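# Swap the empty rack bin for its matching numbered bin

## Task

Find the one empty bin among the three racks on the table. Set it upright on its base, fully on the returns board (the empty board at the +y end of the table). Then take the waiting bin on the other board whose label number matches the strip above the emptied bay, and place it in that bay: flat on the shelf behind the shelf lip, open front facing outward, with its parts still inside. Any rack bin that gets bumped must be returned to its own spot, flat behind its shelf lip, or the task fails.

## Robot and tools

ROBOT AND FRAME. Two arms, left_arm and right_arm, each ride a carriage on one floor track running along y at x = 0 (y = 0 is mid-track). left_rail always carries left_arm and is the carriage nearer +y; right_rail carries right_arm. Each arm base sits at x = 0, y = that carriage's position_m, z = 0.03 m, facing +x. Scene frame: fixed to the table, table top z = 0, +z up, +x the direction the arms face, +y to their left. The table starts at x = 0.31 m. Each gripper's fingers point along its own +z and close along its own y. end_effector_position is the point between closed pads; fingertips extend roughly 33 mm past it (about 9 mm when fully open).

execute_actions. Argument actions: a list run in order (an empty list just reports state). Each action may hold rows, steps, until, and left_rail / right_rail commands. rows: up to 15 rows, each applied for one control step of 1/30 s. Every row is one flat list of 18 numbers in [-1, 1] covering both arms: left dx, dy, dz, rx, ry, rz, left gripper position, force_limit, speed, then the same nine for the right arm. dx..rz are an offset, not a pose: measured from that arm's Hand target as it stood when the action began, along that Hand target's own axes; every row counts from that same start, so rows do not add up, but a new action or call does. 1.0 = 0.6 m or 180 degrees; rx, ry, rz form one rotation vector. Six zeros re-asks for the current Hand target. Gripper position is absolute: +1 fully open (140 mm), about -0.8 pads touch, -1 closes until blocked. force_limit (-1 to +1) sets squeeze after a slow close (about 14 N at -1 up to 58 N at +1); speed sets finger rate (about 30 mm/s at -1, 250 at +1); both start at +1. Always resend an idle gripper's last three numbers, since 0 is a real command. steps: 1 to 450, default 15, at least the number of rows; after the last row arms keep heading to its target, so give far targets more steps. Ramp offsets gradually across rows (adding 0.01 per row is 0.18 m/s) to avoid jerks.

RAILS. left_rail position_m -1.1 to 2, right_rail -2 to 1.1 (absolute place in m along y); speed_m_s 0.01 to 1; acceleration_factor 0.1 to 1; {"stop": true} brakes it. Keep carriages at least 0.98 m apart. To drive: send position_m, then an action like {"steps": n, "until": {"left_rail": {"position_status": ["!=", "moving"]}}}. Let it arrive before aiming an arm at a scene point; arm targets ride along with the carriage. until reads only rail fields, with comparisons "=", "!=", "<", "<=", ">", ">=" (numbers need one), or {"all": {"status": "ended"}} / {"any": {"status": "ended"}}.

move. target: one 18-number row or a list of up to 15 rows, same layout, scale and offset meaning as rows (all counted from the starting Hand targets). speed: m/s, 0.002 to 2, default 0.25 (one value or one per target). blend: corner rounding in m for lists. stop_force: 10 to 80 N, ends an arm's path on pushback; use it only slowly, with the carriage standing still, not while the gripper turns, and drop it when backing off a contact. zero (default true) re-zeros the force baseline. blocking=false returns early; then use wait or stop before new rows or moves. The result adds a move: line (done, off_target, moving, held, fault) and which limits acted (paced, held).

wait: seconds 0 to 10. stop: brakes a running move (not rails, not fingers). zoom_image: camera (cam_high, cam_low, cam_bench_left, cam_bench_right, cam_left_wrist, cam_right_wrist) and region [x0, y0, x1, y1] in pixels, at most 504 wide and tall. finished_scene: scene (this scene's number) ends the scene irreversibly; finish only when the result will hold without the robot. cameras (optional on most tools) selects images; [] shows none.

RESULTS. Positions in metres and quaternions wxyz in the scene frame (may be off a few cm). Hand target: the pose the next offsets count from. Tool commands: current gripper commands. object_status: 0 moving, 1 blocked while opening, 2 blocked while closing (a grip), 3 reached the command or pads met (maybe nothing held). position_measured in counts: 3 open, 75 about 100 mm, 139 about 60 mm, 200 about 20 mm, 230 pads meet. Joint positions/velocities per arm: rail, waist, shoulder, elbow, forearm roll, wrist pitch, wrist roll. Joint torques, Flange force (gripper axes, noisy, includes held weight), Wrist depth (7x7 grid of distances ahead of each wrist camera). Rail fields: position_m, position_status (moving, done, contact_stop, time_out, stopped, stopped_with_arm, stopped_for_other_arm, stopped_for_other_carriage), position_answer (taken / not_taken). MOTOR HOT warns of overheating.

CAUTIONS. The controller clips each step to 70 mm and 16 degrees from the measured pose. Stiff arms: pressing past a firm contact can trigger a fault stop (10 s) from 144 N net force or joint torque limits (wrist joints only about 22 to 24 N m). Never let the arms or carriages touch each other, and never close a gripper on the other arm's fingers. Do not drop parts, slam, or push heavy or fixed things hard; anything leaving the table ruins the scene. Grip near the fingertip quarter of the pads; fingers fold near the palm or when pushed tip-first into surfaces. Confirm object_status 2 before lifting. Avoid paths passing close to an arm's own base, and be careful not to nudge other rack bins.

Each tool is called after "Emit:" as name(argument=value, ...), one argument or row to a line, values as JSON.

## Session

Emit:
execute_actions(
  actions=[],
)

Scene clock: 0.00 s.
left_arm: end_effector_position=(+0.6500, +1.5015, +0.3520) position_measured=3 object_status=3 end_effector_quat_wxyz=(+0.000, +1.000, +0.000, +0.000) | right_arm: end_effector_position=(+0.6500, -1.2767, +0.3520) position_measured=3 object_status=3 end_effector_quat_wxyz=(+0.000, +1.000, +0.000, +0.000)
Joint positions: left_arm=[1.502 -0.053 0.164 1.605 0 1.373 1.518] | right_arm=[-1.277 -0.053 0.164 1.605 0 1.373 1.518]
Joint velocities: within noise
Joint torques (N m): no reading
Flange force (N): no reading
Wrist depth (mm): cam_left_wrist=[418 424 426 430 394 - 414 / 420 442 452 458 453 462 - / - 466 474 523 478 486 485 / - 140 - - - 152 113 / - 108 - - - - 113 / - - 667 - - 640 - / - - 615 613 615 - -] | cam_right_wrist=[- - - - - - - / - - - - - - - / - - - - - - - / - 121 517 - - - 118 / - 114 - - - - 115 / - - - - - - - / - - 611 607 599 - -]
Hand target: left_arm +0.6500, +1.5015, +0.3520; +0.000, +1.000, +0.000, +0.000 | right_arm +0.6500, -1.2767, +0.3520; +0.000, +1.000, +0.000, +0.000
Tool commands: left_gripper/position=+1.0 left_gripper/force_limit=+1.0 left_gripper/speed=+1.0 right_gripper/position=+1.0 right_gripper/force_limit=+1.0 right_gripper/speed=+1.0
left_rail: position_m=1.502 position_status=done
right_rail: position_m=-1.277 position_status=done

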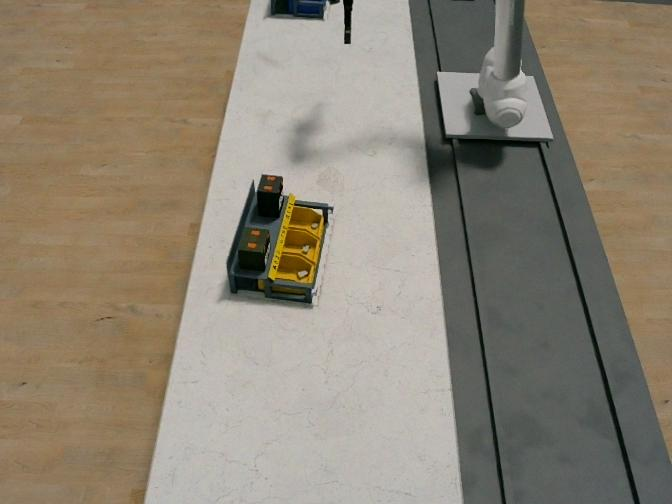

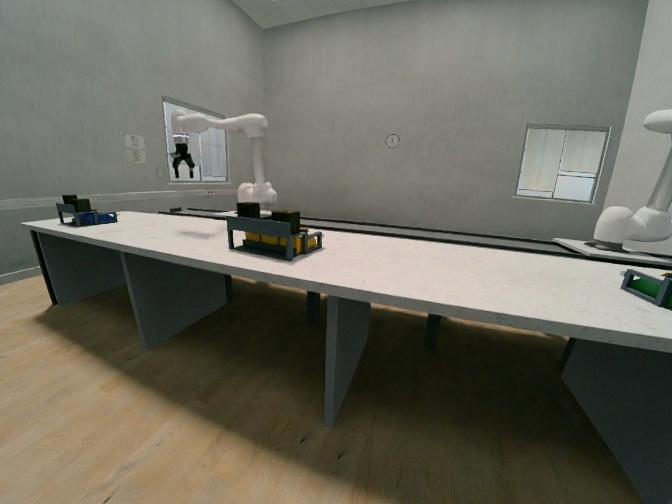

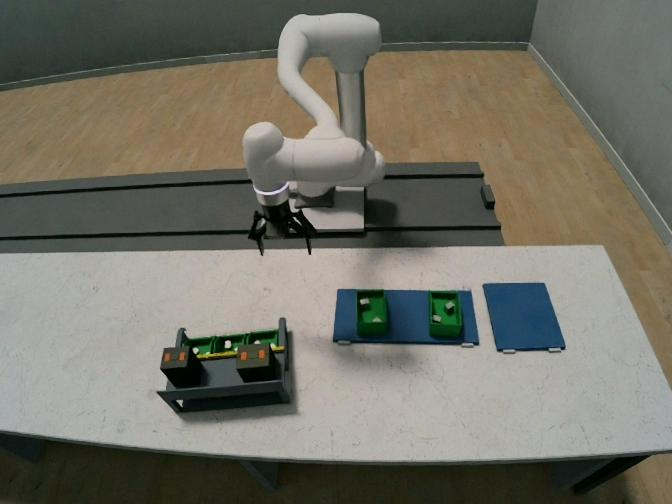

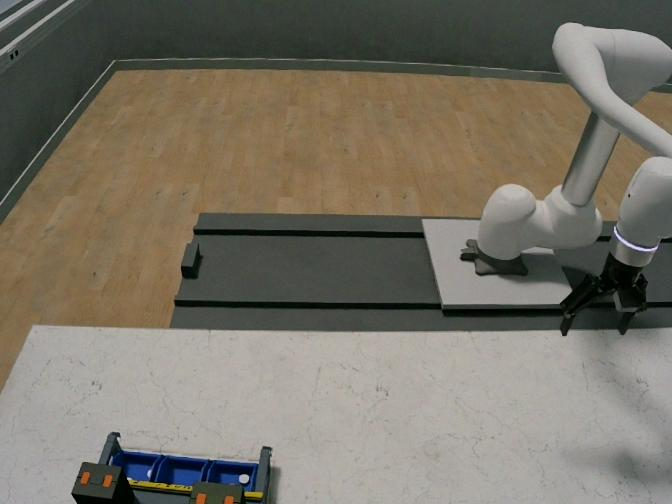

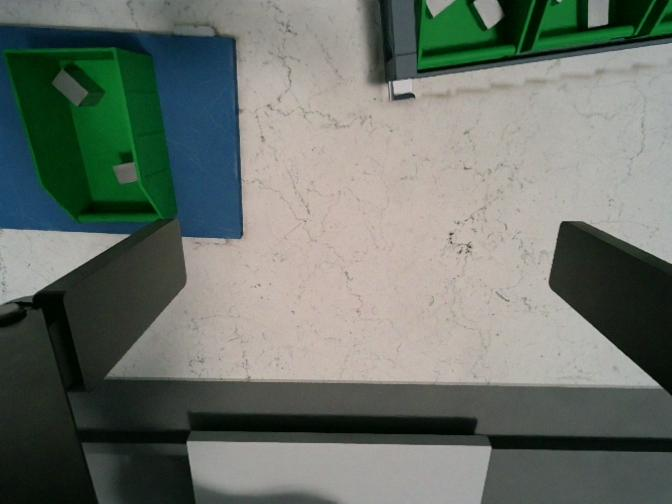

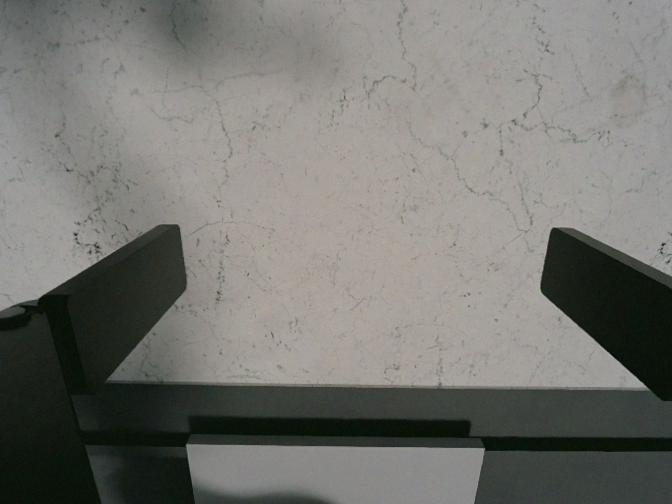

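Emit:
zoom_image(
  camera="cam_bench_left",
  region=[140, 270, 340, 420],
)

Emit:
zoom_image(
  camera="cam_bench_left",
  region=[320, 270, 580, 360],
)

Emit:
zoom_image(
  camera="cam_high",
  region=[210, 160, 350, 310],
)

Emit:
zoom_image(
  camera="cam_bench_right",
  region=[60, 404, 300, 504],
)

Emit:
zoom_image(
  camera="cam_left_wrist",
  region=[0, 0, 250, 250],
)

Scaled by 2.520 from the camera's 672x504 image, which has a finer 960x720 frame.

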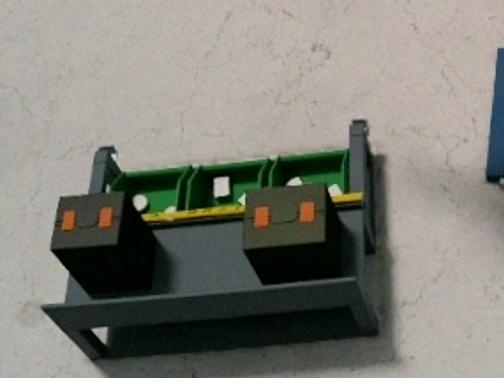

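Scaled by 1.938 from the camera's 672x504 image, which has a finer 960x720 frame.

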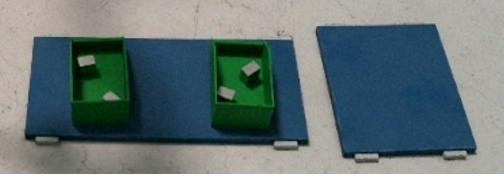

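Scaled by 3.360 from the camera's 672x504 image, which has a finer 960x720 frame.

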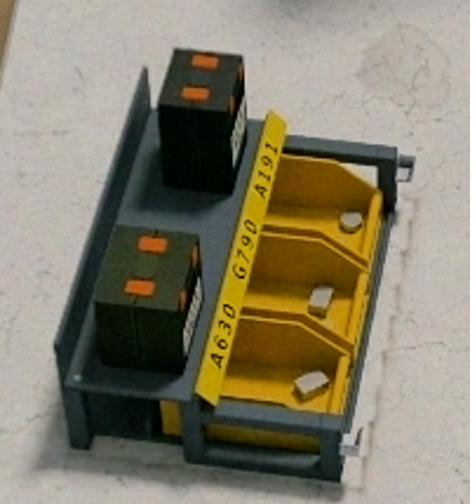

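Scaled by 2.100 from the camera's 672x504 image, which has a finer 960x720 frame.

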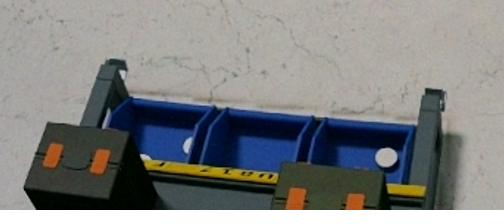

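Scaled by 2.016 from the camera's 672x504 image, which has a finer 960x720 frame.

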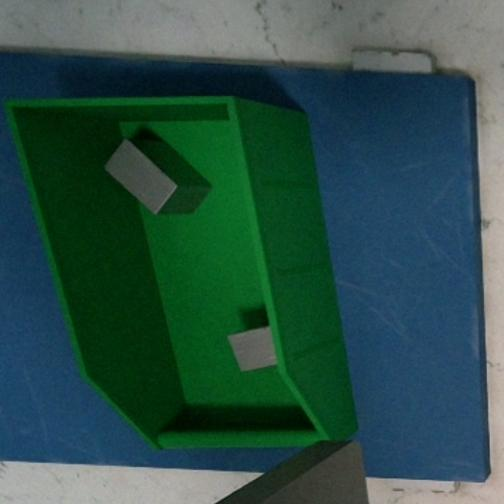

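Emit:
execute_actions(
  actions=[
    {"left_rail":{"position_m":1.75},"right_rail":{"position_m":-1.85},"steps":120,"until":{"all":{"status":"ended"}}},
  ],
  cameras=["cam_left_wrist","cam_right_wrist","cam_bench_right"],
)

Scene clock: 15.97 s.
left_arm: end_effector_position=(+0.6500, +1.7500, +0.3520) position_measured=3 object_status=3 end_effector_quat_wxyz=(+0.000, +1.000, +0.000, +0.000) | right_arm: end_effector_position=(+0.6500, -1.8497, +0.3520) position_measured=3 object_status=3 end_effector_quat_wxyz=(+0.000, +1.000, +0.000, +0.000)
Joint positions: left_arm=[1.75 -0.053 0.164 1.605 0 1.373 1.518] | right_arm=[-1.85 -0.053 0.164 1.605 0 1.373 1.518]
Joint torques (N m): left_arm=[1.2 -58.08 -43.56 4.64 0.58 -0.03] | right_arm=[-1.78 -58.14 -43.36 4.49 0.27 -0.27]
Flange force (N): left_arm=[-4.6 2.1 3.6] | right_arm=[-2.9 -3.0 4.7]
Wrist depth (mm): cam_left_wrist=[398 - 422 414 421 424 428 / - 421 437 - 431 457 465 / - 452 463 444 471 482 488 / - 140 - 525 475 - 119 / - 107 - - - - 113 / - 632 - 630 - 627 627 / - - 615 615 615 - -] | cam_right_wrist=[- - 430 418 - 396 413 / - - - - - 456 451 / 493 - - - - 491 488 / - 122 - - - 143 122 / - 113 532 - - - 114 / - - 638 586 - - - / - - 607 604 609 - -]
Hand target: left_arm +0.6500, +1.7500, +0.3520; +0.000, +1.000, +0.000, +0.000 | right_arm +0.6500, -1.8498, +0.3520; +0.000, +1.000, +0.000, +0.000
Tool commands: left_gripper/position=+1.0 left_gripper/force_limit=+1.0 left_gripper/speed=+1.0 right_gripper/position=+1.0 right_gripper/force_limit=+1.0 right_gripper/speed=+1.0
left_rail: position_m=1.750 position_status=done
right_rail: position_m=-1.850 position_status=done
Images, in order (width x height): cam_bench_right 672x504, cam_left_wrist 672x504, cam_right_wrist 672x504.

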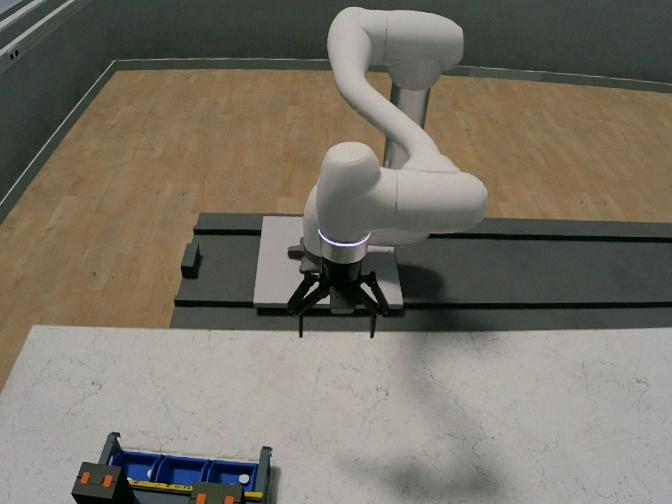

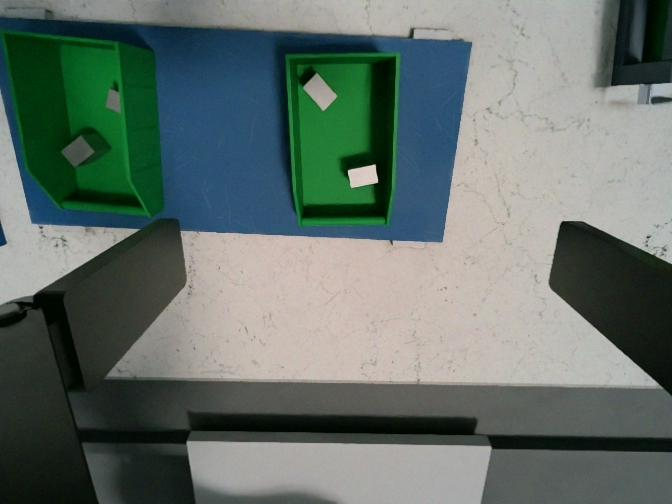

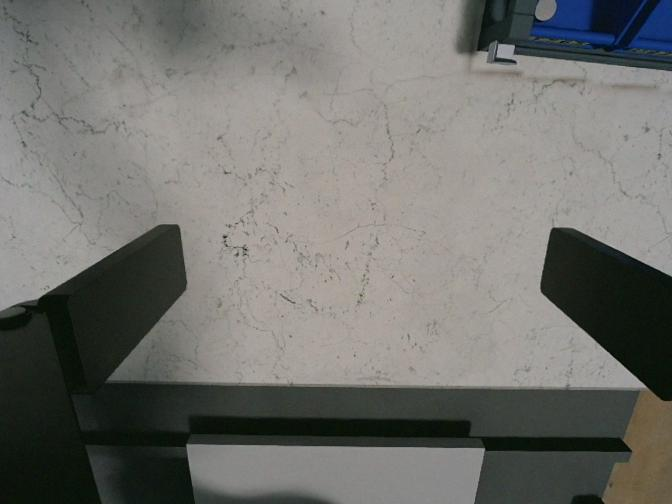

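Emit:
move(
  target=[-0.3,0,0.05,0.259,0,0.966,1,1,1,-0.25,0,0.0,0.259,0,0.966,1,1,1],
  speed=0.4,
  cameras=["cam_left_wrist","cam_right_wrist","cam_bench_right"],
)

Emit:
execute_actions(
  actions=[
    {"right_rail":{"position_m":-2.0},"steps":120,"until":{"all":{"status":"ended"}}},
  ],
  cameras=["cam_right_wrist","cam_bench_right"],
)

Scene clock: 34.90 s.
left_arm: end_effector_position=(+0.4700, +1.7500, +0.3220) position_measured=3 object_status=3 end_effector_quat_wxyz=(+0.259, +0.000, +0.966, +0.000) | right_arm: end_effector_position=(+0.5000, -1.8500, +0.3520) position_measured=3 object_status=3 end_effector_quat_wxyz=(+0.259, +0.000, +0.966, +0.000)
Joint positions: left_arm=[1.75 -0.114 -0.394 2.227 0.08 0.789 -1.725] | right_arm=[-1.85 -0.103 -0.351 2.147 0.07 0.825 -1.708]
Joint torques (N m): left_arm=[1.07 -1.81 -44.14 4.85 -0.58 -0.05] | right_arm=[-1.49 -7.15 -44.47 4.69 -1.01 -0.39]
Flange force (N): left_arm=[3.8 -1.7 2.2] | right_arm=[3.8 7.0 3.5]
Wrist depth (mm): cam_left_wrist=[393 403 400 379 384 - - / - - 437 410 399 412 406 / 560 - - 490 - - 463 / - 132 - - - - 114 / - 108 - 2037 - - 113 / - 690 3235 3143 3014 3014 3143 / - 3284 - - - - -] | cam_right_wrist=[- - - - - - - / - - - - - - - / 560 569 - - - - - / 625 131 - - - - 119 / - 114 597 2270 2246 2450 115 / - 3171 3218 3478 2954 3171 - / - 2995 - 2837 - 4687 -]
Hand target: left_arm +0.4700, +1.7500, +0.3220; +0.259, +0.000, +0.966, +0.000 | right_arm +0.5000, -1.8500, +0.3520; +0.259, +0.000, +0.966, +0.000
Off the commanded pose: left_arm 0.000 m, 0 deg | right_arm 0.000 m, 0 deg.
left_rail: position_m=1.750 position_status=done
right_rail: position_m=-1.850 position_status=done
move: done
Images, in order (width x height): cam_bench_right 672x504, cam_left_wrist 672x504, cam_right_wrist 672x504.

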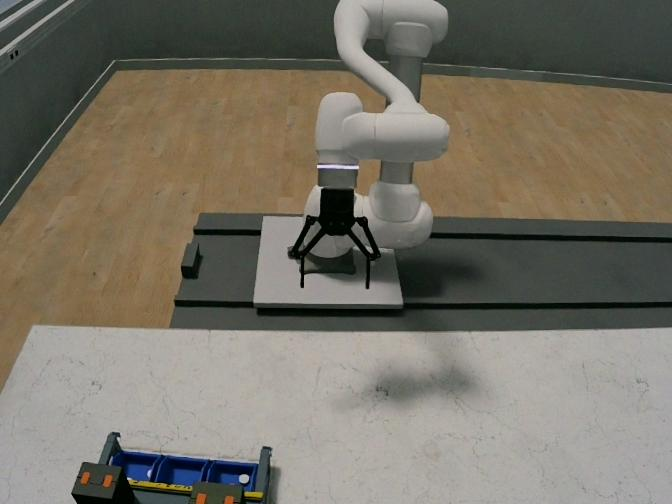

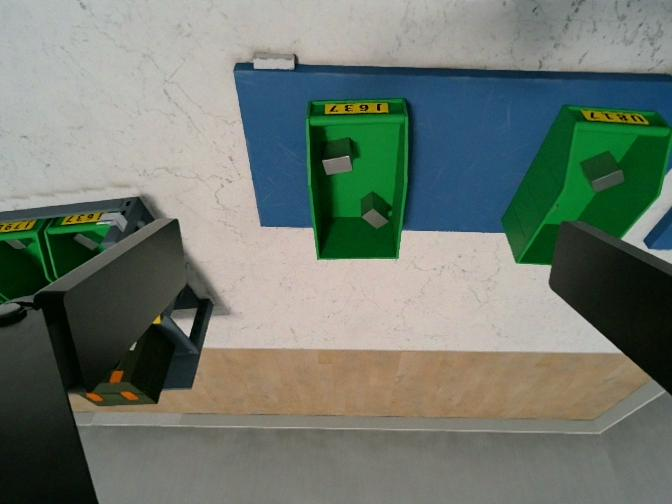

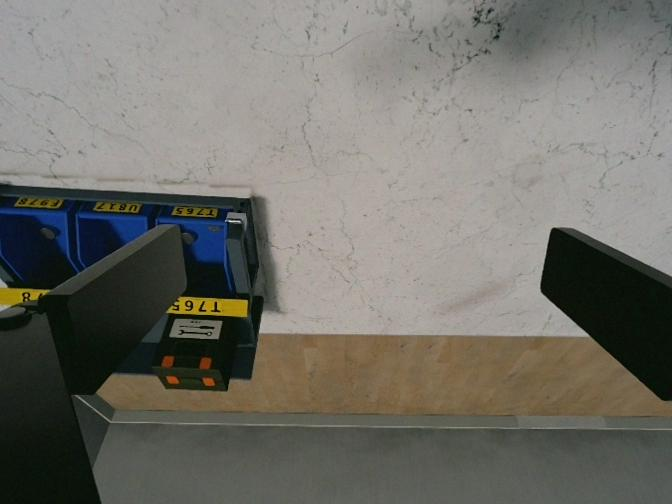

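Scene clock: 35.70 s.
left_arm: end_effector_position=(+0.4700, +1.7500, +0.3220) position_measured=3 object_status=3 end_effector_quat_wxyz=(+0.259, +0.000, +0.966, +0.000) | right_arm: end_effector_position=(+0.5000, -1.9999, +0.3520) position_measured=3 object_status=3 end_effector_quat_wxyz=(+0.259, +0.000, +0.966, +0.000)
Joint positions: left_arm=[1.75 -0.114 -0.394 2.227 0.08 0.789 -1.725] | right_arm=[-2 -0.104 -0.351 2.147 0.07 0.825 -1.708]
Joint torques (N m): left_arm=[0.86 -0.57 -44.36 4.71 -0.65 -0.06] | right_arm=[-1.65 -6.49 -44.41 4.61 -1.01 -0.3]
Flange force (N): left_arm=[5.9 -1.5 0.5] | right_arm=[4.5 7.0 2.5]
Wrist depth (mm): cam_left_wrist=[- 401 367 377 395 365 381 / - 447 - 404 425 424 404 / 519 528 - 488 472 - 457 / - 132 - - - - 113 / - 108 - 2857 - 821 113 / - 3860 3099 3056 3188 3099 - / - - - - - - -] | cam_right_wrist=[436 - - 445 - 401 - / - - - - - - - / - 591 564 - 523 - - / - 130 634 580 - 620 119 / - 131 604 680 - 2200 114 / - 2995 3317 2954 2995 2837 - / - 2995 2995 - 3369 3171 -]
Hand target: left_arm +0.4700, +1.7500, +0.3220; +0.259, +0.000, +0.966, +0.000 | right_arm +0.5000, -1.9998, +0.3520; +0.259, +0.000, +0.966, +0.000
Tool commands: left_gripper/position=+1.0 left_gripper/force_limit=+1.0 left_gripper/speed=+1.0 right_gripper/position=+1.0 right_gripper/force_limit=+1.0 right_gripper/speed=+1.0
Off the commanded pose: left_arm 0.000 m, 0 deg | right_arm 0.000 m, 0 deg.
left_rail: position_m=1.750 position_status=done
right_rail: position_m=-2.000 position_status=done
Images, in order (width x height): cam_bench_right 672x504, cam_right_wrist 672x504.

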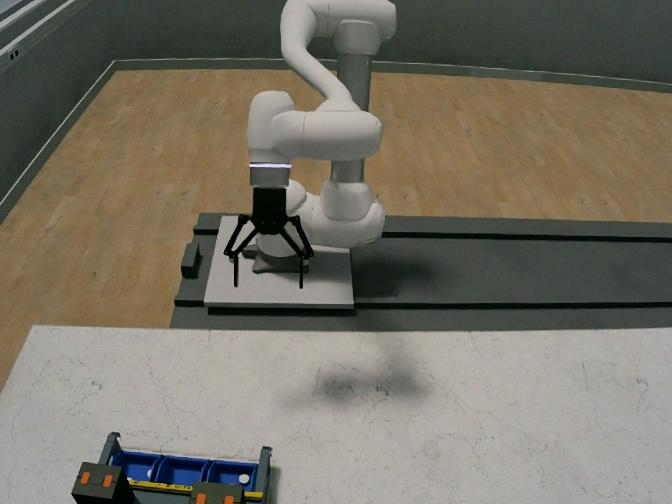

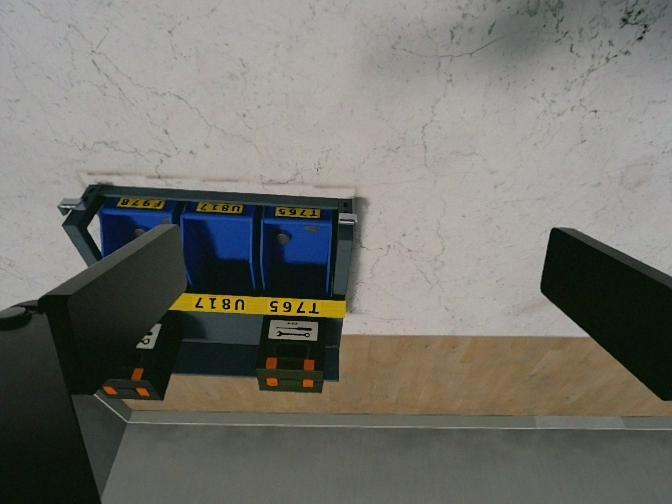

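Emit:
zoom_image(
  camera="cam_right_wrist",
  region=[50, 160, 370, 400],
)

Scaled by 1.575 from the camera's 672x504 image, which has a finer 960x720 frame.

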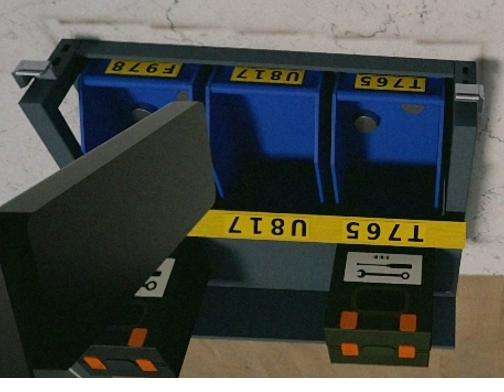

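Emit:
move(
  target=[0.0,0.1,0,0,0,0,1,1,1,0.228,-0.233,0.061,0,-0.167,0,1,1,1],
  speed=0.4,
  cameras=["cam_left_wrist","cam_right_wrist"],
)

Emit:
zoom_image(
  camera="cam_right_wrist",
  region=[180, 20, 520, 280],
)

Scene clock: 51.33 s.
left_arm: end_effector_position=(+0.4700, +1.8100, +0.3220) position_measured=3 object_status=3 end_effector_quat_wxyz=(+0.259, +0.000, +0.966, +0.000) | right_arm: end_effector_position=(+0.3998, -2.1397, +0.2519) position_measured=3 object_status=3 end_effector_quat_wxyz=(+0.501, +0.000, +0.866, +0.000)
Joint positions: left_arm=[1.75 0.083 -0.383 2.221 -0.059 0.782 -1.456] | right_arm=[-2 -1.091 -0.481 2.649 1.332 0.912 -3.526]
Joint torques (N m): left_arm=[1.14 -1.79 -44.15 4.48 -0.61 -0.02] | right_arm=[0.73 7.6 -40.1 2.76 1 0.03]
Flange force (N): left_arm=[5.0 -3.7 1.6] | right_arm=[0.0 0.0 0.0]
Wrist depth (mm): cam_left_wrist=[389 - - - 391 - - / 462 - 436 412 - 410 404 / 485 - 494 - 499 458 - / - 132 - 502 - 508 120 / - 115 853 - - - 113 / - 2750 3548 3143 3056 2973 3014 / - - - - - - -] | cam_right_wrist=[- - - 370 - - 361 / - - - - - - - / 676 - 623 620 581 - - / - 130 651 642 657 154 128 / - 114 3267 - 2764 - 114 / - 3478 3594 2729 3317 3478 - / - - 5828 - - - -]
Hand target: left_arm +0.4700, +1.8100, +0.3220; +0.259, +0.000, +0.966, +0.000 | right_arm +0.3998, -2.1397, +0.2519; +0.501, +0.000, +0.866, +0.000
Off the commanded pose: left_arm 0.000 m, 0 deg | right_arm 0.000 m, 0 deg.
left_rail: position_m=1.750 position_status=done
right_rail: position_m=-2.000 position_status=done
move: done; limits=paced
Images, in order (width x height): cam_left_wrist 672x504, cam_right_wrist 672x504.

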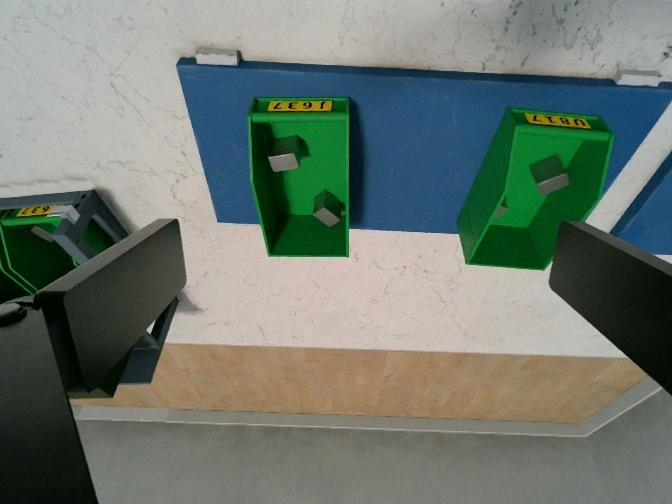

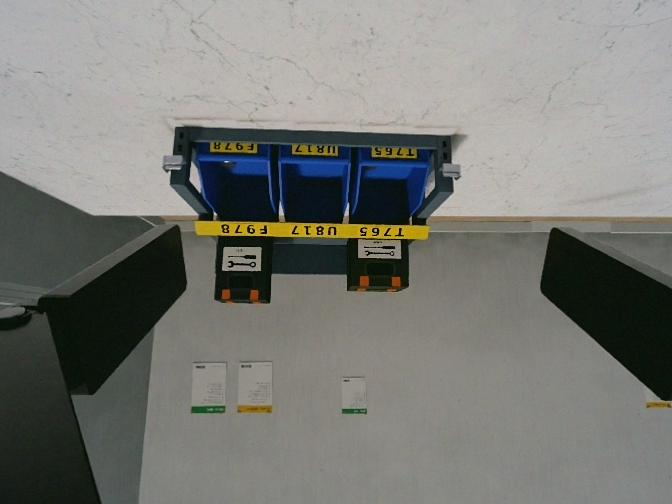

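Scaled by 1.482 from the camera's 672x504 image, which has a finer 960x720 frame.

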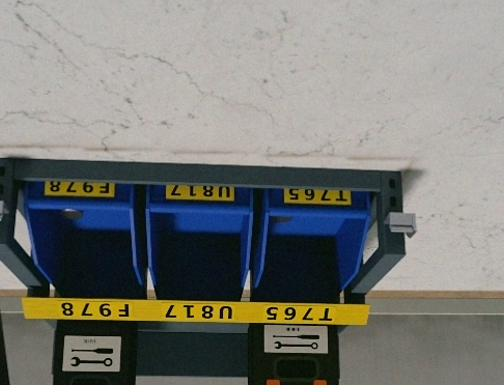

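Emit:
execute_actions(
  actions=[
    {"left_rail":{"position_m":1.35},"steps":120,"until":{"all":{"status":"ended"}}},
  ],
  cameras=[],
)

Emit:
move(
  target=[-0.088,0.067,0.282,-0.3567,-0.1305,-0.3567,1,1,1,-0.071,-0.042,0.19,0,0,0,1,1,1],
  speed=0.4,
  cameras=["cam_left_wrist","cam_right_wrist","cam_bench_left"],
)

Emit:
zoom_image(
  camera="cam_right_wrist",
  region=[150, 80, 520, 340],
)

Emit:
zoom_image(
  camera="cam_left_wrist",
  region=[150, 80, 520, 340],
)

Scene clock: 83.17 s.
left_arm: end_effector_position=(+0.4701, +1.4101, +0.3220) position_measured=3 object_status=3 end_effector_quat_wxyz=(+0.259, +0.000, +0.966, +0.000) | right_arm: end_effector_position=(+0.3998, -2.1397, +0.2519) position_measured=3 object_status=3 end_effector_quat_wxyz=(+0.501, +0.000, +0.866, +0.000)
Joint positions: left_arm=[1.35 0.083 -0.383 2.221 -0.059 0.782 -1.456] | right_arm=[-2 -1.091 -0.481 2.649 1.332 0.912 -3.526]
Joint torques (N m): left_arm=[0.91 -1.83 -44.2 4.46 -0.63 -0.14] | right_arm=[-1.4 9.9 -40.05 2.81 1.15 -0.27]
Flange force (N): left_arm=[5.0 -2.6 1.6] | right_arm=[0.0 0.0 0.0]
Wrist depth (mm): cam_left_wrist=[426 415 407 389 391 383 - / 457 453 448 - 423 449 407 / - 525 - - 520 495 488 / - 132 551 553 623 - 114 / - 115 604 576 - - 113 / - 3793 2820 3607 3099 - - / - 2820 3143 - - - -] | cam_right_wrist=[- - 347 336 - - 340 / - - - - 439 493 500 / - 728 588 649 536 - - / - 131 606 685 3993 145 121 / - 113 - - - - 115 / - - 2995 3594 2567 2875 - / - - - 3317 3267 - -]
Hand target: left_arm +0.4700, +1.4101, +0.3220; +0.259, +0.000, +0.966, +0.000 | right_arm +0.3998, -2.1397, +0.2519; +0.501, +0.000, +0.866, +0.000
Tool commands: left_gripper/position=+1.0 left_gripper/force_limit=+1.0 left_gripper/speed=+1.0 right_gripper/position=+1.0 right_gripper/force_limit=+1.0 right_gripper/speed=+1.0
Off the commanded pose: left_arm 0.000 m, 0 deg | right_arm 0.000 m, 0 deg.
left_rail: position_m=1.350 position_status=done
right_rail: position_m=-2.000 position_status=done
No camera images: "cameras" was empty.

Scene clock: 85.80 s.
left_arm: end_effector_position=(+0.6004, +1.4501, +0.2020) position_measured=3 object_status=3 end_effector_quat_wxyz=(-0.354, +0.612, -0.613, -0.353) | right_arm: end_effector_position=(+0.5199, -2.1650, +0.2319) position_measured=3 object_status=3 end_effector_quat_wxyz=(+0.501, +0.000, +0.866, +0.000)
Joint positions: left_arm=[1.35 -0.358 0.377 1.968 0.959 1.437 -3.97] | right_arm=[-2 -0.74 -0.185 2.538 1.736 0.634 -3.773]
Joint torques (N m): left_arm=[1.1 -69 -33.78 3.75 2.36 0.02] | right_arm=[-1.52 -15.6 -36.17 0.71 1.62 -0.61]
Flange force (N): left_arm=[-0.8 6.0 0.2] | right_arm=[0.0 0.0 0.0]
Wrist depth (mm): cam_left_wrist=[- 309 310 - 296 298 318 / - 410 379 386 353 399 473 / - - - - - - 601 / - 143 978 - - - 120 / - - - 3056 - - 113 / - - - 2588 - 2157 2340 / - 2418 - - 2472 2292 2340] | cam_right_wrist=[- - - 321 315 335 336 / - - 416 420 433 - - / - - 578 504 586 - - / - 130 547 523 546 153 121 / - 122 2954 2954 - - 114 / - - 3783 2875 - - - / - - - 2800 2450 - -]
Hand target: left_arm +0.6004, +1.4502, +0.2019; -0.354, +0.612, -0.613, -0.353 | right_arm +0.5199, -2.1650, +0.2319; +0.501, +0.000, +0.866, +0.000
Off the commanded pose: left_arm 0.000 m, 0 deg | right_arm 0.000 m, 0 deg.
left_rail: position_m=1.350 position_status=done
right_rail: position_m=-2.000 position_status=done
move: done
Images, in order (width x height): cam_bench_left 672x504, cam_left_wrist 672x504, cam_right_wrist 672x504.

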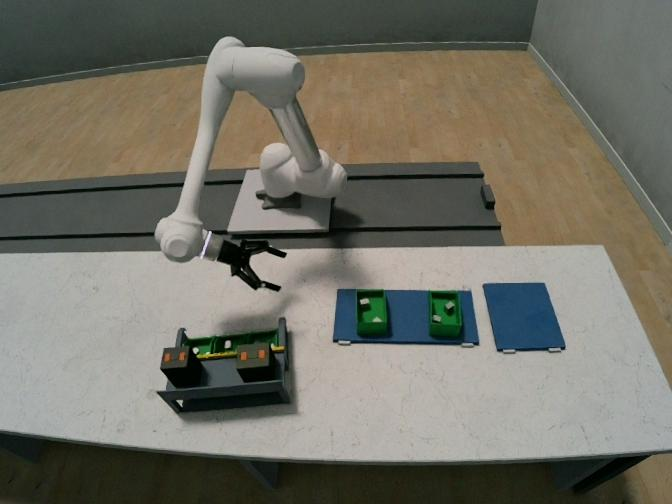

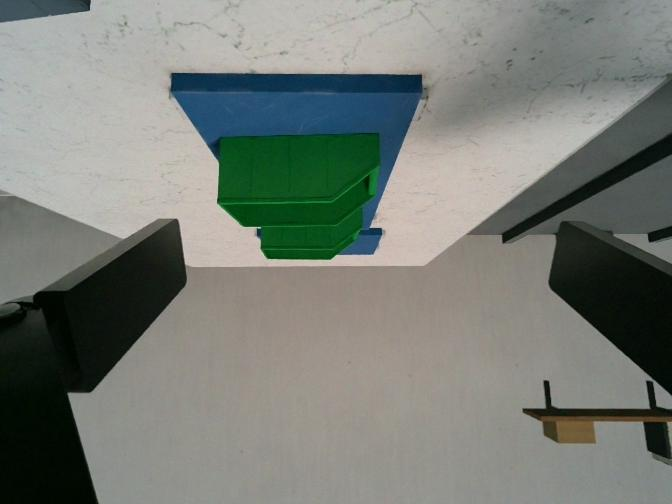

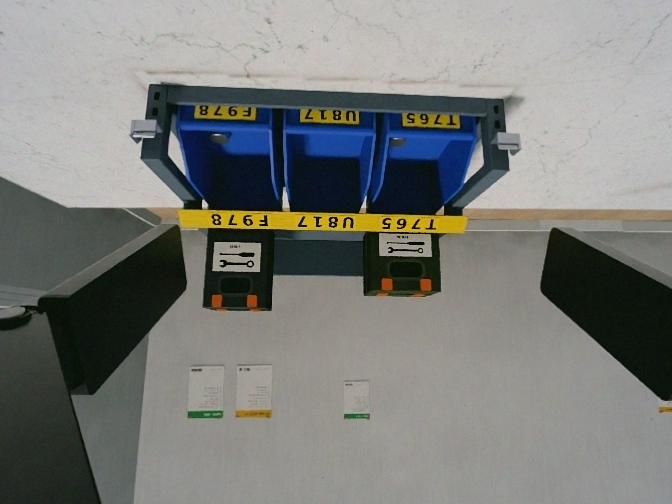

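Scaled by 1.362 from the camera's 672x504 image, which has a finer 960x720 frame.

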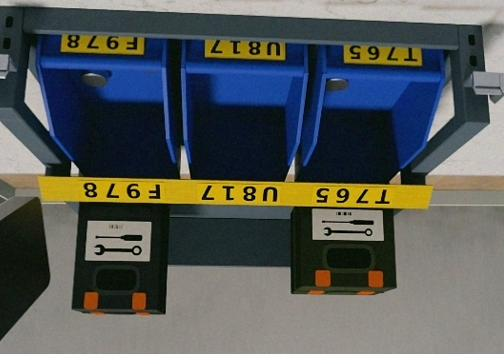

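Scaled by 1.362 from the camera's 672x504 image, which has a finer 960x720 frame.

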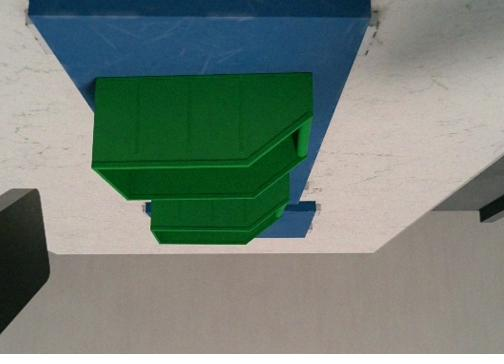

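Emit:
zoom_image(
  camera="cam_bench_left",
  region=[140, 200, 300, 320],
)

Scaled by 3.150 from the camera's 672x504 image, which has a finer 960x720 frame.

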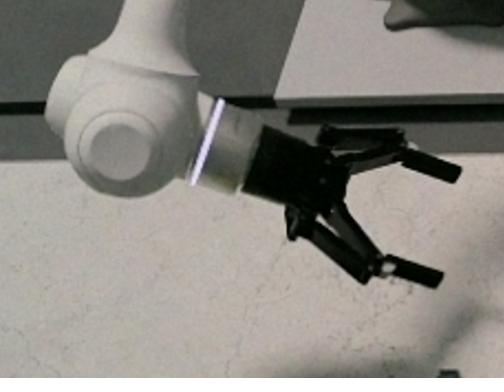

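Emit:
move(
  target=[-0.185,0.025,-0.107,0,0.333,0,0.2,1,1,-0.065,0,0.213,0,0,0,1,1,1],
  speed=0.4,
  cameras=["cam_right_wrist"],
)

Emit:
zoom_image(
  camera="cam_right_wrist",
  region=[150, 0, 500, 260],
)

Emit:
execute_actions(
  actions=[
    {"left_rail":{"position_m":1.95},"steps":120,"until":{"all":{"status":"ended"}}},
  ],
  cameras=["cam_left_wrist"],
)

Scene clock: 142.07 s.
left_arm: end_effector_position=(+0.5854, +1.4501, +0.3302) position_measured=104 object_status=3 end_effector_quat_wxyz=(+0.000, +0.707, -0.708, +0.000) | right_arm: end_effector_position=(+0.6501, -2.1650, +0.2020) position_measured=3 object_status=3 end_effector_quat_wxyz=(+0.501, +0.000, +0.866, +0.000)
Joint positions: left_arm=[1.35 0.111 0.083 1.737 0.001 1.322 -3.03] | right_arm=[-2 -0.515 0.069 2.388 2.134 0.529 -4.048]
Joint torques (N m): left_arm=[0.31 -50.21 -43.25 4.53 0.65 0.15] | right_arm=[-1.1 -38.76 -32.85 -0.48 2.12 -0.37]
Flange force (N): left_arm=[1.2 2.8 4.2] | right_arm=[0.0 0.0 0.0]
Wrist depth (mm): cam_left_wrist=[- 426 416 - 407 - 404 / 340 431 443 444 441 - 444 / 358 - 463 471 472 - - / 491 - 477 503 497 141 488 / - 90 145 513 497 118 89 / - - 515 542 580 - - / - - - 576 593 - -] | cam_right_wrist=[273 275 280 284 289 287 307 / 262 317 334 386 356 291 280 / - 367 380 382 454 387 - / - 130 417 404 409 154 121 / - 114 398 4687 - - 114 / - 2729 3993 3037 2598 - - / - 4588 - 2567 - - -]
Hand target: left_arm +0.5854, +1.4501, +0.3302; +0.000, +0.707, -0.708, +0.000 | right_arm +0.6501, -2.1650, +0.2020; +0.501, +0.000, +0.866, +0.000
Off the commanded pose: left_arm 0.000 m, 0 deg | right_arm 0.000 m, 0 deg.
left_rail: position_m=1.350 position_status=done
right_rail: position_m=-2.000 position_status=done
move: done
Images, in order (width x height): cam_right_wrist 672x504.

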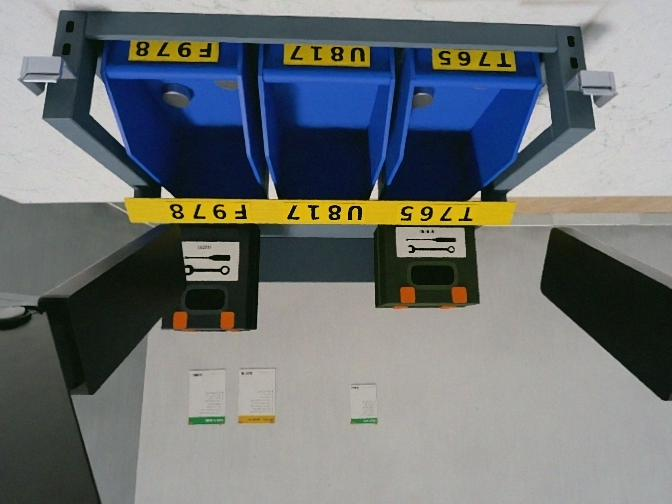

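Scaled by 1.440 from the camera's 672x504 image, which has a finer 960x720 frame.

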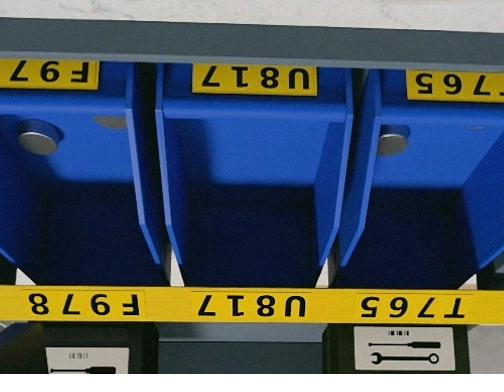

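Scene clock: 143.40 s.
left_arm: end_effector_position=(+0.5855, +2.0499, +0.3301) position_measured=104 object_status=3 end_effector_quat_wxyz=(+0.000, +0.707, -0.708, +0.000) | right_arm: end_effector_position=(+0.6501, -2.1650, +0.2020) position_measured=3 object_status=3 end_effector_quat_wxyz=(+0.501, +0.000, +0.866, +0.000)
Joint positions: left_arm=[1.95 0.111 0.083 1.737 0.001 1.322 -3.03] | right_arm=[-2 -0.515 0.069 2.388 2.134 0.529 -4.048]
Joint torques (N m): left_arm=[0.62 -49.6 -43.31 4.58 0.6 -0.07] | right_arm=[-1.3 -38.63 -32.92 -0.57 2.11 -0.3]
Flange force (N): left_arm=[1.7 3.7 3.9] | right_arm=[0.0 0.0 0.0]
Wrist depth (mm): cam_left_wrist=[- 412 404 398 407 - - / - - - - 458 444 459 / 462 475 - - 458 454 - / - 490 145 - - 129 481 / - 90 - - - 118 89 / - - 566 - - - - / - - - - - - -] | cam_right_wrist=[276 274 279 284 286 289 302 / 265 341 - 385 362 291 271 / - 364 386 381 453 393 - / - 131 407 521 415 154 121 / - 113 411 3317 - - 114 / - 3037 3423 3423 - 3218 - / - 3218 2875 - 3317 - -]
Hand target: left_arm +0.5854, +2.0499, +0.3302; +0.000, +0.707, -0.708, +0.000 | right_arm +0.6501, -2.1650, +0.2020; +0.501, +0.000, +0.866, +0.000
Tool commands: left_gripper/position=+0.2 left_gripper/force_limit=+1.0 left_gripper/speed=+1.0 right_gripper/position=+1.0 right_gripper/force_limit=+1.0 right_gripper/speed=+1.0
Off the commanded pose: left_arm 0.000 m, 0 deg | right_arm 0.000 m, 0 deg.
left_rail: position_m=1.950 position_status=done
right_rail: position_m=-2.000 position_status=done
Images, in order (width x height): cam_left_wrist 672x504.

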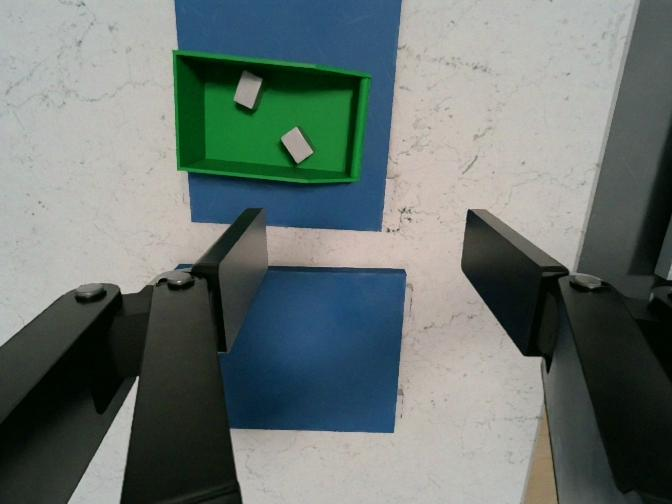

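Emit:
move(
  target=[0.055,0.018,0.283,0.028,0,0,-0.35,1,1,0,0,0,0,0,0,1,1,1],
  speed=0.3,
  cameras=["cam_left_wrist"],
)

Scene clock: 180.73 s.
left_arm: end_effector_position=(+0.5746, +2.0173, +0.1604) position_measured=173 object_status=3 end_effector_quat_wxyz=(-0.031, +0.706, -0.707, +0.031) | right_arm: end_effector_position=(+0.6501, -2.1650, +0.2020) position_measured=3 object_status=3 end_effector_quat_wxyz=(+0.501, +0.000, +0.866, +0.000)
Joint positions: left_arm=[1.95 0.059 0.13 2.019 -0.006 0.904 -3.078] | right_arm=[-2 -0.515 0.069 2.388 2.134 0.529 -4.048]
Joint torques (N m): left_arm=[0.95 -48.73 -37.27 3.99 0.42 0.1] | right_arm=[-1.51 -38.37 -32.91 -0.57 2.11 -0.29]
Flange force (N): left_arm=[1.8 3.8 1.7] | right_arm=[0.0 0.0 0.0]
Wrist depth (mm): cam_left_wrist=[279 258 252 248 257 255 250 / 242 268 264 257 264 267 262 / - 279 274 272 285 282 278 / 243 265 254 283 149 294 292 / - - - 311 302 90 84 / - - - 348 - - - / - - - - - - -] | cam_right_wrist=[271 273 276 282 286 286 313 / 264 341 - 363 - 298 276 / - 377 370 383 - 389 - / - 131 409 462 411 406 121 / - 114 - - 4312 - 114 / - - 2995 4588 3783 3535 - / - - - - - 3535 -]
Hand target: left_arm +0.5746, +2.0173, +0.1603; -0.031, +0.706, -0.707, +0.031 | right_arm +0.6501, -2.1650, +0.2020; +0.501, +0.000, +0.866, +0.000
Off the commanded pose: left_arm 0.000 m, 0 deg | right_arm 0.000 m, 0 deg.
left_rail: position_m=1.950 position_status=done
right_rail: position_m=-2.000 position_status=done
move: done
Images, in order (width x height): cam_left_wrist 672x504.

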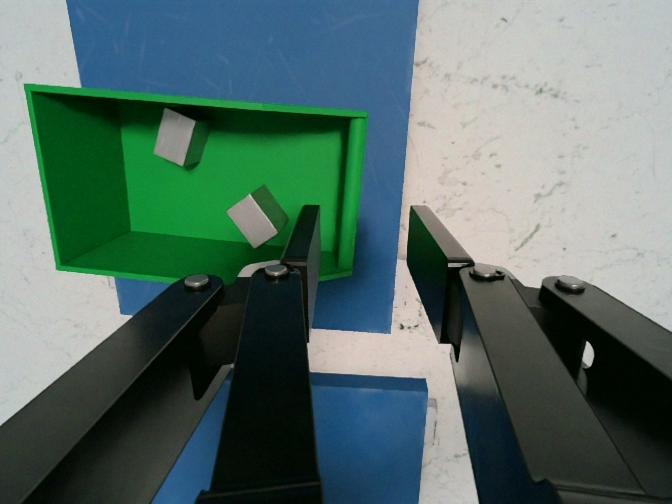

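Emit:
move(
  target=[0.003,0.001,0.125,0,0,0.024,-0.42,1,1,0,0,0,0,0,0,1,1,1],
  speed=0.15,
  cameras=["cam_left_wrist"],
)

Scene clock: 194.83 s.
left_arm: end_effector_position=(+0.5806, +2.0155, +0.0856) position_measured=182 object_status=3 end_effector_quat_wxyz=(-0.033, +0.679, -0.733, +0.030) | right_arm: end_effector_position=(+0.6501, -2.1650, +0.2020) position_measured=3 object_status=3 end_effector_quat_wxyz=(+0.501, +0.000, +0.866, +0.000)
Joint positions: left_arm=[1.95 0.056 0.221 2.075 -0.006 0.758 -3.005] | right_arm=[-2 -0.515 0.069 2.388 2.134 0.529 -4.048]
Joint torques (N m): left_arm=[1.21 -54.48 -33.71 3.66 0.26 0.05] | right_arm=[-1.45 -38.61 -33 -0.57 2.1 -0.25]
Flange force (N): left_arm=[2.8 3.6 1.2] | right_arm=[0.0 0.0 0.0]
Wrist depth (mm): cam_left_wrist=[189 186 183 179 176 188 185 / 199 191 193 188 199 198 194 / 211 203 202 197 210 211 205 / 222 221 189 173 164 222 218 / - - - 196 133 90 225 / - - - 268 - - - / - - - 270 - - -] | cam_right_wrist=[269 278 279 284 291 288 286 / 264 344 361 385 352 316 - / - 380 376 385 455 396 687 / - 130 404 515 409 3478 132 / - 114 3037 3171 400 - 114 / - - 3171 2662 3478 3037 - / - 2537 - 2875 3655 3218 -]
Hand target: left_arm +0.5806, +2.0155, +0.0856; -0.032, +0.679, -0.733, +0.030 | right_arm +0.6501, -2.1650, +0.2020; +0.501, +0.000, +0.866, +0.000
Off the commanded pose: left_arm 0.000 m, 0 deg | right_arm 0.000 m, 0 deg.
left_rail: position_m=1.950 position_status=done
right_rail: position_m=-2.000 position_status=done
move: done
Images, in order (width x height): cam_left_wrist 672x504.

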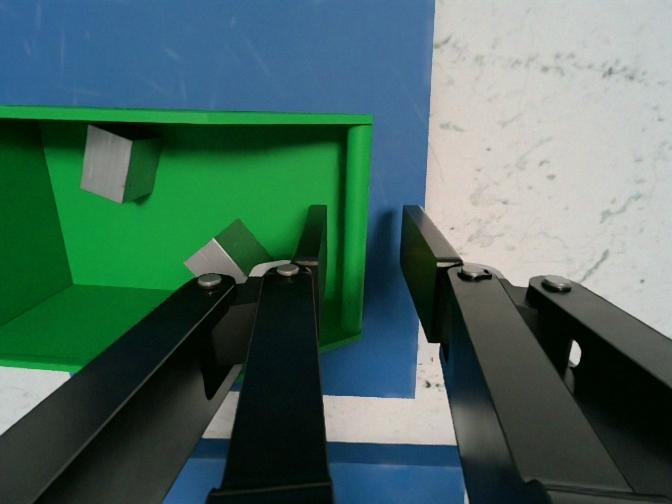

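Emit:
move(
  target=[0.0,-0.001,0.0305,0,0,0,-0.42,0.5,-1,0,0,0,0,0,0,1,1,1],
  speed=0.06,
  cameras=["cam_left_wrist"],
)

Scene clock: 198.90 s.
left_arm: end_effector_position=(+0.5828, +2.0155, +0.0674) position_measured=182 object_status=3 end_effector_quat_wxyz=(-0.032, +0.679, -0.733, +0.030) | right_arm: end_effector_position=(+0.6501, -2.1650, +0.2020) position_measured=3 object_status=3 end_effector_quat_wxyz=(+0.501, +0.000, +0.866, +0.000)
Joint positions: left_arm=[1.95 0.055 0.246 2.085 -0.006 0.723 -3.005] | right_arm=[-2 -0.515 0.069 2.388 2.134 0.529 -4.048]
Joint torques (N m): left_arm=[1.23 -55.64 -32.74 3.57 0.57 -0.01] | right_arm=[-1.36 -38.4 -32.94 -0.56 2.11 -0.29]
Flange force (N): left_arm=[3.3 4.4 1.2] | right_arm=[0.0 0.0 0.0]
Wrist depth (mm): cam_left_wrist=[173 169 168 164 164 173 170 / 179 176 175 171 173 181 180 / 164 184 183 179 180 - 190 / 205 199 189 158 164 202 200 / 203 - - 167 133 90 207 / - - - 222 - - - / - - - - - - -] | cam_right_wrist=[272 274 277 284 294 294 301 / - 343 359 383 362 290 295 / - 370 391 445 453 398 - / - 130 407 397 403 154 121 / - 113 393 - - - 115 / - - 2954 3783 - - - / - 3037 - 3850 2995 2695 -]
Hand target: left_arm +0.5828, +2.0155, +0.0674; -0.032, +0.679, -0.733, +0.030 | right_arm +0.6501, -2.1650, +0.2020; +0.501, +0.000, +0.866, +0.000
Off the commanded pose: left_arm 0.000 m, 0 deg | right_arm 0.000 m, 0 deg.
left_rail: position_m=1.950 position_status=done
right_rail: position_m=-2.000 position_status=done
move: done
Images, in order (width x height): cam_left_wrist 672x504.

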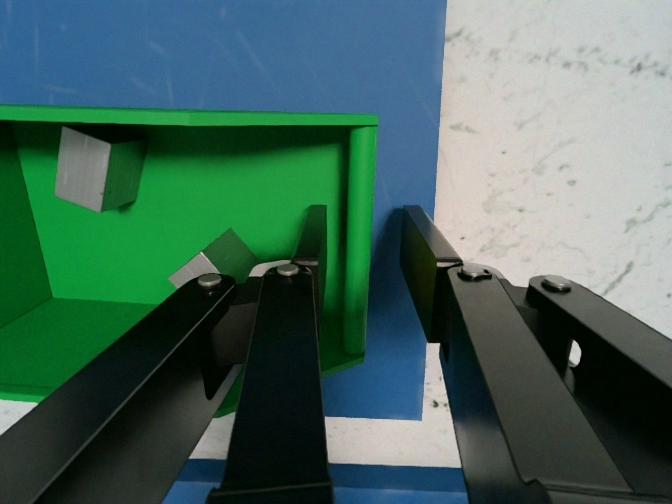

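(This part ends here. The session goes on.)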